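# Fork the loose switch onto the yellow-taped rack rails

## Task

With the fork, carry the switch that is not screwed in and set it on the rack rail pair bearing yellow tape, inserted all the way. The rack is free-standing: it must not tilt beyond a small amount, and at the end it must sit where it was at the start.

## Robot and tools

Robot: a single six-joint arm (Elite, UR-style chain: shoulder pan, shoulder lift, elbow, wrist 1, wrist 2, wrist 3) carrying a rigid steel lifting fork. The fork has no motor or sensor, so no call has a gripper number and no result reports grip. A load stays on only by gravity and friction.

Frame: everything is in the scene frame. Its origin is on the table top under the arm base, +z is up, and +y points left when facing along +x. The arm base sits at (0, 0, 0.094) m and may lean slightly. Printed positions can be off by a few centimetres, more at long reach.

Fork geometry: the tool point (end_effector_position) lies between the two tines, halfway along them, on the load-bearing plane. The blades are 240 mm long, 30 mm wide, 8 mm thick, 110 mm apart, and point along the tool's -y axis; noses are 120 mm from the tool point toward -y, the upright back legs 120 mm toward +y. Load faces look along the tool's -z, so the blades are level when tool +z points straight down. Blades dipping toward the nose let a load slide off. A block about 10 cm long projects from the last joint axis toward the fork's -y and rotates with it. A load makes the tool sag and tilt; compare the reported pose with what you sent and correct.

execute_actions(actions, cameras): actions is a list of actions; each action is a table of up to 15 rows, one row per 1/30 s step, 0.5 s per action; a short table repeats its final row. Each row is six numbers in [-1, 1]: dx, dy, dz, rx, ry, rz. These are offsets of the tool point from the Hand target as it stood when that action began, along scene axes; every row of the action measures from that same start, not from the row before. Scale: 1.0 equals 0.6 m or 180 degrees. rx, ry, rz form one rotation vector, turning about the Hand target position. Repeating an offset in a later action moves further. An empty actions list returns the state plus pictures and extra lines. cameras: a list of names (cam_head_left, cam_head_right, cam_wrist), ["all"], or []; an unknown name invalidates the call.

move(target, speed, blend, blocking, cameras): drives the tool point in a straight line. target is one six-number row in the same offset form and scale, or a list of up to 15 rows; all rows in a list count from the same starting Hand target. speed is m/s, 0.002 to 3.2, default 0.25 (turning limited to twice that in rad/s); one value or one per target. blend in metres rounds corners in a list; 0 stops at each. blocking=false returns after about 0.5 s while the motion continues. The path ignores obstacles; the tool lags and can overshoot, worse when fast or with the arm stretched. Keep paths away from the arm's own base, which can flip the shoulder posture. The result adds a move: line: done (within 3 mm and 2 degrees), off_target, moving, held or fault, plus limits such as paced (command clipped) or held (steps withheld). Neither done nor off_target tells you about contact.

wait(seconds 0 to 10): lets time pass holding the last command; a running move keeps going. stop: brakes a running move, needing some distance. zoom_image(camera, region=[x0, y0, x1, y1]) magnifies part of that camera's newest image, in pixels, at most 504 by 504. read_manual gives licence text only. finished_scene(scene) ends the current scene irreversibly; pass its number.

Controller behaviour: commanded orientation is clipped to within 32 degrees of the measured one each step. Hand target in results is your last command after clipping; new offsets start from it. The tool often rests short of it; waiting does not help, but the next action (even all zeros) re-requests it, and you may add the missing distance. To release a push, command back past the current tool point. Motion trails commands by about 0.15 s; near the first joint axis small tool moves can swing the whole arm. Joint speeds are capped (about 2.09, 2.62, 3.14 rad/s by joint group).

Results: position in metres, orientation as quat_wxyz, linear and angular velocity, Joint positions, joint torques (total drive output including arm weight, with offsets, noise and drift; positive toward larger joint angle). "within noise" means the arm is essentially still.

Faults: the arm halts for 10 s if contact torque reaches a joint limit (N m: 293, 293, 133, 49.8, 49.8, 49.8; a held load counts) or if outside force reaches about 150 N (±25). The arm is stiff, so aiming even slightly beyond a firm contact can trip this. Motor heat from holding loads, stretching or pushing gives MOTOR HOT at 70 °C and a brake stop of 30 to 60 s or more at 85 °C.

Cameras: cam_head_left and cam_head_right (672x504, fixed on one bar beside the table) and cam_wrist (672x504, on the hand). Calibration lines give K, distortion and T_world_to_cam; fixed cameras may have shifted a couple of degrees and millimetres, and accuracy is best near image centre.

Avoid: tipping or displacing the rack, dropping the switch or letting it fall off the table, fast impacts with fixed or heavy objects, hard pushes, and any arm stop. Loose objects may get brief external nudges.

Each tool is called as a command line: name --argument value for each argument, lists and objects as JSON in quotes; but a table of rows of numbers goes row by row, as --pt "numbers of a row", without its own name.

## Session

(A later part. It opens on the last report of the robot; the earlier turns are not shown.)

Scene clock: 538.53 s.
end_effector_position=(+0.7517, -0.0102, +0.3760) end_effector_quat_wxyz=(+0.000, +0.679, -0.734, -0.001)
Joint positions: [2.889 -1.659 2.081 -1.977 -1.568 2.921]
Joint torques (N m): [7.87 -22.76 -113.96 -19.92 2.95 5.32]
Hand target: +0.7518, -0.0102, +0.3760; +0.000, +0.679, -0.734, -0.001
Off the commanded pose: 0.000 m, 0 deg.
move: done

move --target '[0.00083, -0.00006, 0, 0, 0, 0]' --speed 0.01

move --target '[0.00083, -0.00006, 0, 0, 0, 0]' --speed 0.01

Scene clock: 543.90 s.
end_effector_position=(+0.7522, -0.0103, +0.3760) end_effector_quat_wxyz=(+0.000, +0.679, -0.734, -0.001)
Joint positions: [2.889 -1.658 2.08 -1.977 -1.568 2.921]
Joint torques (N m): [5.95 -18.52 -120.12 -20.66 3.24 6.32]
Hand target: +0.7523, -0.0103, +0.3760; +0.000, +0.679, -0.734, -0.001
Off the commanded pose: 0.000 m, 0 deg.
move: done

Scene clock: 544.60 s.
end_effector_position=(+0.7527, -0.0103, +0.3760) end_effector_quat_wxyz=(+0.000, +0.679, -0.734, -0.001)
Joint positions: [2.889 -1.658 2.079 -1.977 -1.568 2.921]
Joint torques (N m): [4.89 -14 -133.75 -26.85 3.58 8.39]
Hand target: +0.7528, -0.0103, +0.3760; +0.000, +0.679, -0.734, -0.001
Off the commanded pose: 0.000 m, 0 deg.
move: done

move --pt "-0.00665 0.00052 0 0 0 0" --pt "-0.00665 0.00052 0 0 0 0.0111" --speed 0.02

move --target '[0.00166, -0.00007, 0, 0, 0, 0]' --speed 0.01

move --target '[0.00166, -0.00007, 0, 0, 0, 0]' --speed 0.01

move --target '[0.00166, -0.00007, 0, 0, 0, 0]' --speed 0.01

Scene clock: 564.10 s.
end_effector_position=(+0.7488, -0.0100, +0.3760) end_effector_quat_wxyz=(+0.000, +0.691, -0.722, -0.001)
Joint positions: [2.879 -1.665 2.086 -1.976 -1.568 2.877]
Joint torques (N m): [-22.39 -63.31 -70.84 -5.22 -1.99 -1.97]
Hand target: +0.7488, -0.0100, +0.3760; +0.000, +0.692, -0.722, -0.001
Off the commanded pose: 0.000 m, 0 deg.
move: done

Scene clock: 564.80 s.
end_effector_position=(+0.7497, -0.0101, +0.3760) end_effector_quat_wxyz=(+0.000, +0.692, -0.722, -0.001)
Joint positions: [2.88 -1.663 2.084 -1.976 -1.568 2.877]
Joint torques (N m): [9.09 -34.71 -95.78 -10.29 -0.99 3.52]
Hand target: +0.7498, -0.0100, +0.3760; +0.000, +0.692, -0.722, -0.001
Off the commanded pose: 0.000 m, 0 deg.
move: done

Scene clock: 565.50 s.
end_effector_position=(+0.7506, -0.0101, +0.3759) end_effector_quat_wxyz=(+0.000, +0.692, -0.722, -0.001)
Joint positions: [2.88 -1.662 2.083 -1.976 -1.568 2.877]
Joint torques (N m): [11.52 -17.17 -123.93 -22.66 3 -1.2]
Hand target: +0.7508, -0.0101, +0.3760; +0.000, +0.692, -0.722, -0.001
Off the commanded pose: 0.000 m, 0 deg.
move: done

Scene clock: 576.07 s.
end_effector_position=(+0.7500, -0.0100, +0.3745) end_effector_quat_wxyz=(+0.002, +0.691, -0.722, -0.002)
Joint positions: [2.88 -1.66 2.082 -1.973 -1.569 2.878]
Joint torques (N m): [-6.68 -49.25 -83.09 -8.27 0 0.62]
Hand target: +0.7500, -0.0100, +0.3745; +0.002, +0.691, -0.722, -0.002 (not the last commanded pose)
Off the commanded pose: 0.002 m, 0 deg.
FORCE FAULT: contact force on the arm reached its limit, and the arm stopped for 10 seconds. The contact can be on any part of the arm, not only on its tool. That time counts as 20 of the actions that you can send in this scene. The arm's remaining commands of this call were not run. The arm's target is now where it stood when the stop ended, not its last command. The arm accepts commands again.
move: fault

execute_actions --actions '[]'

zoom_image --camera "cam_head_right" --region '[290, 110, 450, 270]'

zoom_image --camera "cam_head_left" --region '[290, 110, 450, 270]'

Scene clock: 580.87 s.
end_effector_position=(+0.7500, -0.0100, +0.3745) end_effector_quat_wxyz=(+0.002, +0.691, -0.722, -0.002)
Joint positions: [2.88 -1.66 2.082 -1.973 -1.569 2.878]
Joint velocities: within noise
Joint torques (N m): [-6.73 -49.9 -82.64 -11.1 0.07 0.56]
Hand target: +0.7500, -0.0100, +0.3745; +0.002, +0.691, -0.722, -0.002 (not the last commanded pose)
Off the commanded pose: 0.002 m, 0 deg.
camera_calibration:
cam_wrist: T_world_to_cam=[[-0.0571467, -0.997997, -0.0271446, 0.0526196], [-0.935044, 0.0439735, 0.351794, 0.441275], [-0.349895, 0.0454852, -0.935684, 0.707687], [0, 0, 0, 1]] pos_world=[0.663235, 0.00092053, 0.508362]

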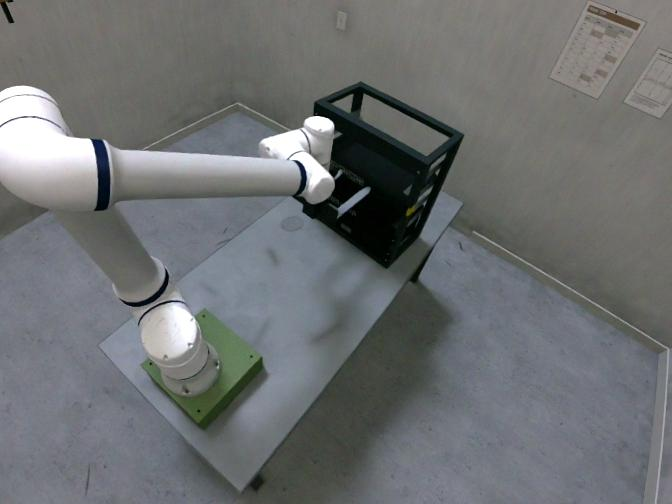

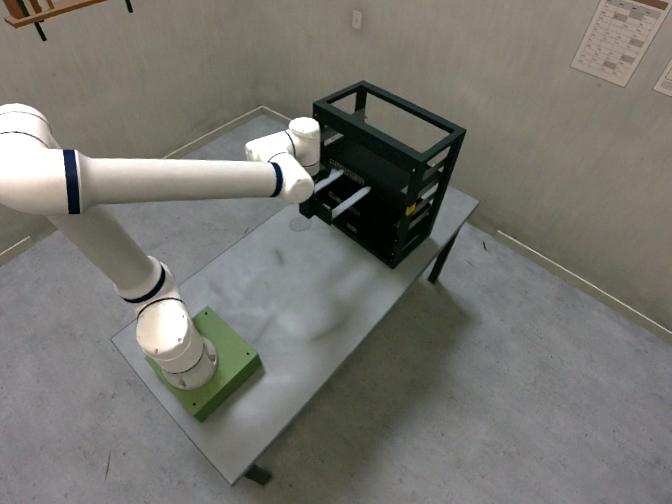

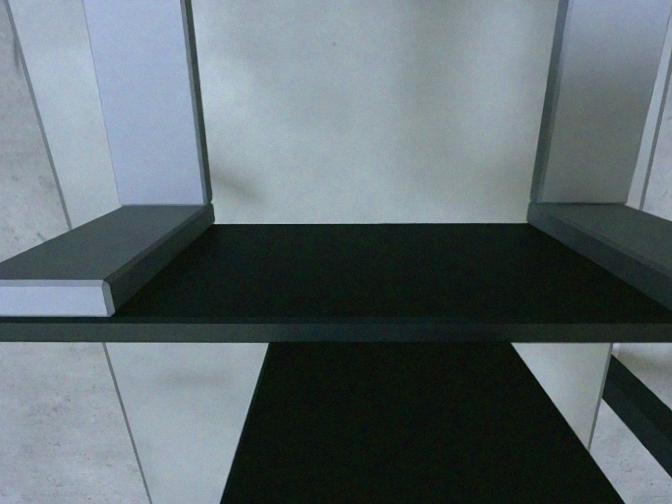

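Scaled by 3.150.

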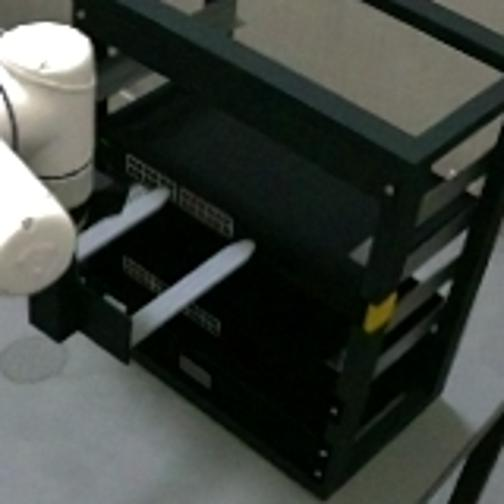

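Scaled by 3.150.

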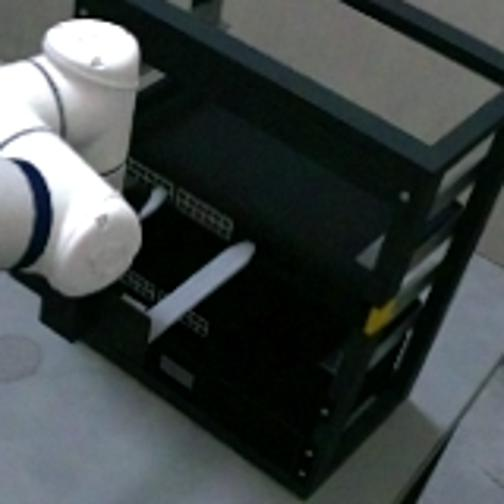

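move --pt "-0.01 0.0004 0 0 0 0" --pt "-0.2 0.0085 0 0 0 0" --speed '[0.02, 0.2]' --blend '[0.005, 0]' --cameras '["all"]'

zoom_image --camera "cam_head_right" --region '[300, 120, 380, 200]'

zoom_image --camera "cam_head_right" --region '[360, 170, 440, 250]'

zoom_image --camera "cam_head_left" --region '[300, 120, 440, 260]'

Scene clock: 594.63 s.
end_effector_position=(+0.6301, -0.0049, +0.3745) end_effector_quat_wxyz=(+0.002, +0.691, -0.722, -0.002)
Joint positions: [2.813 -1.892 2.256 -1.915 -1.571 2.81]
Joint torques (N m): [-22.36 -40.09 -73.02 -5.22 2.01 -2.2]
Hand target: +0.6300, -0.0049, +0.3745; +0.002, +0.691, -0.722, -0.002
Off the commanded pose: 0.000 m, 0 deg.
move: done; blend cut to 0.003 m at target 1
camera_calibration:
cam_wrist: T_world_to_cam=[[-0.0572404, -0.997992, -0.0271104, 0.0508968], [-0.935039, 0.0440732, 0.351795, 0.329028], [-0.349894, 0.0454862, -0.935684, 0.665537], [0, 0, 0, 1]] pos_world=[0.543435, 0.00602048, 0.508362]

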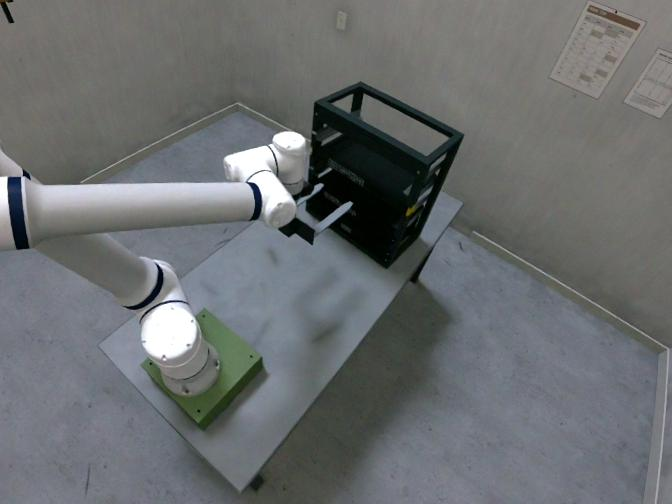

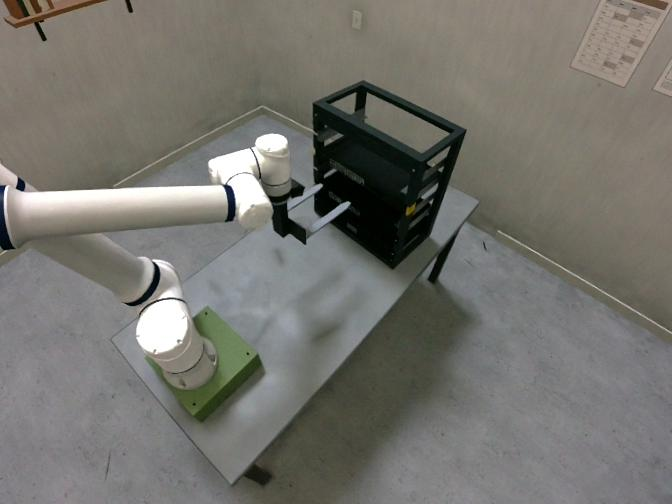

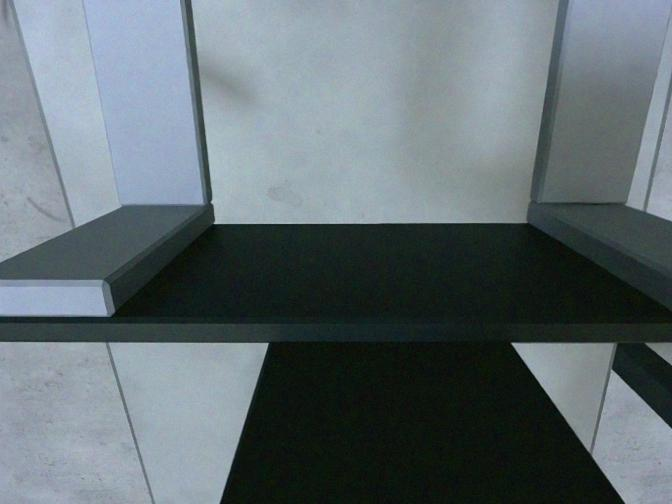

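Scaled by 6.300.

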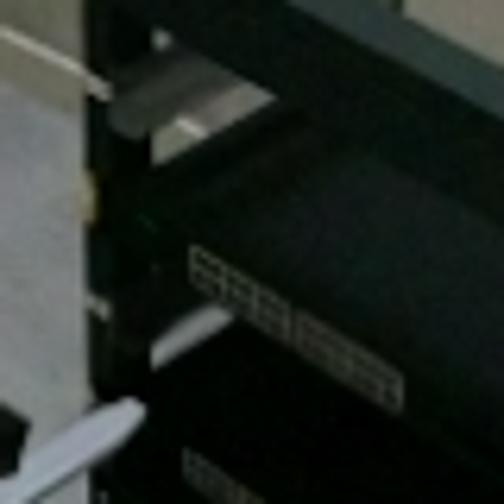

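Scaled by 6.300.

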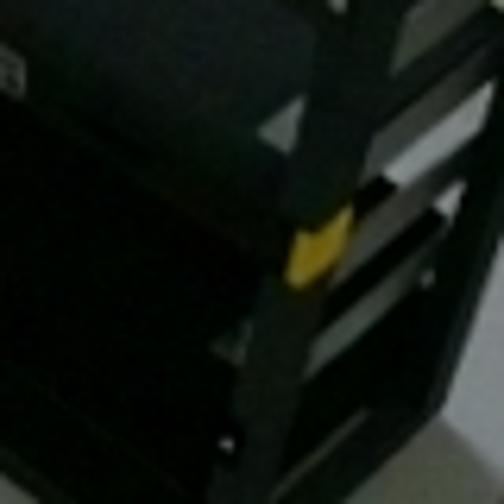

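Scaled by 3.600.

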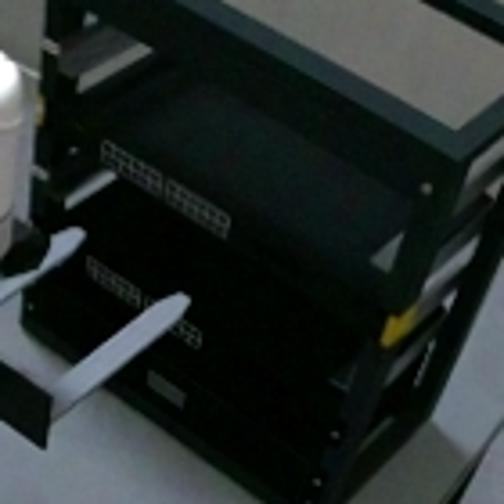

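finished_scene --scene 1

The scene is finished: the task was done.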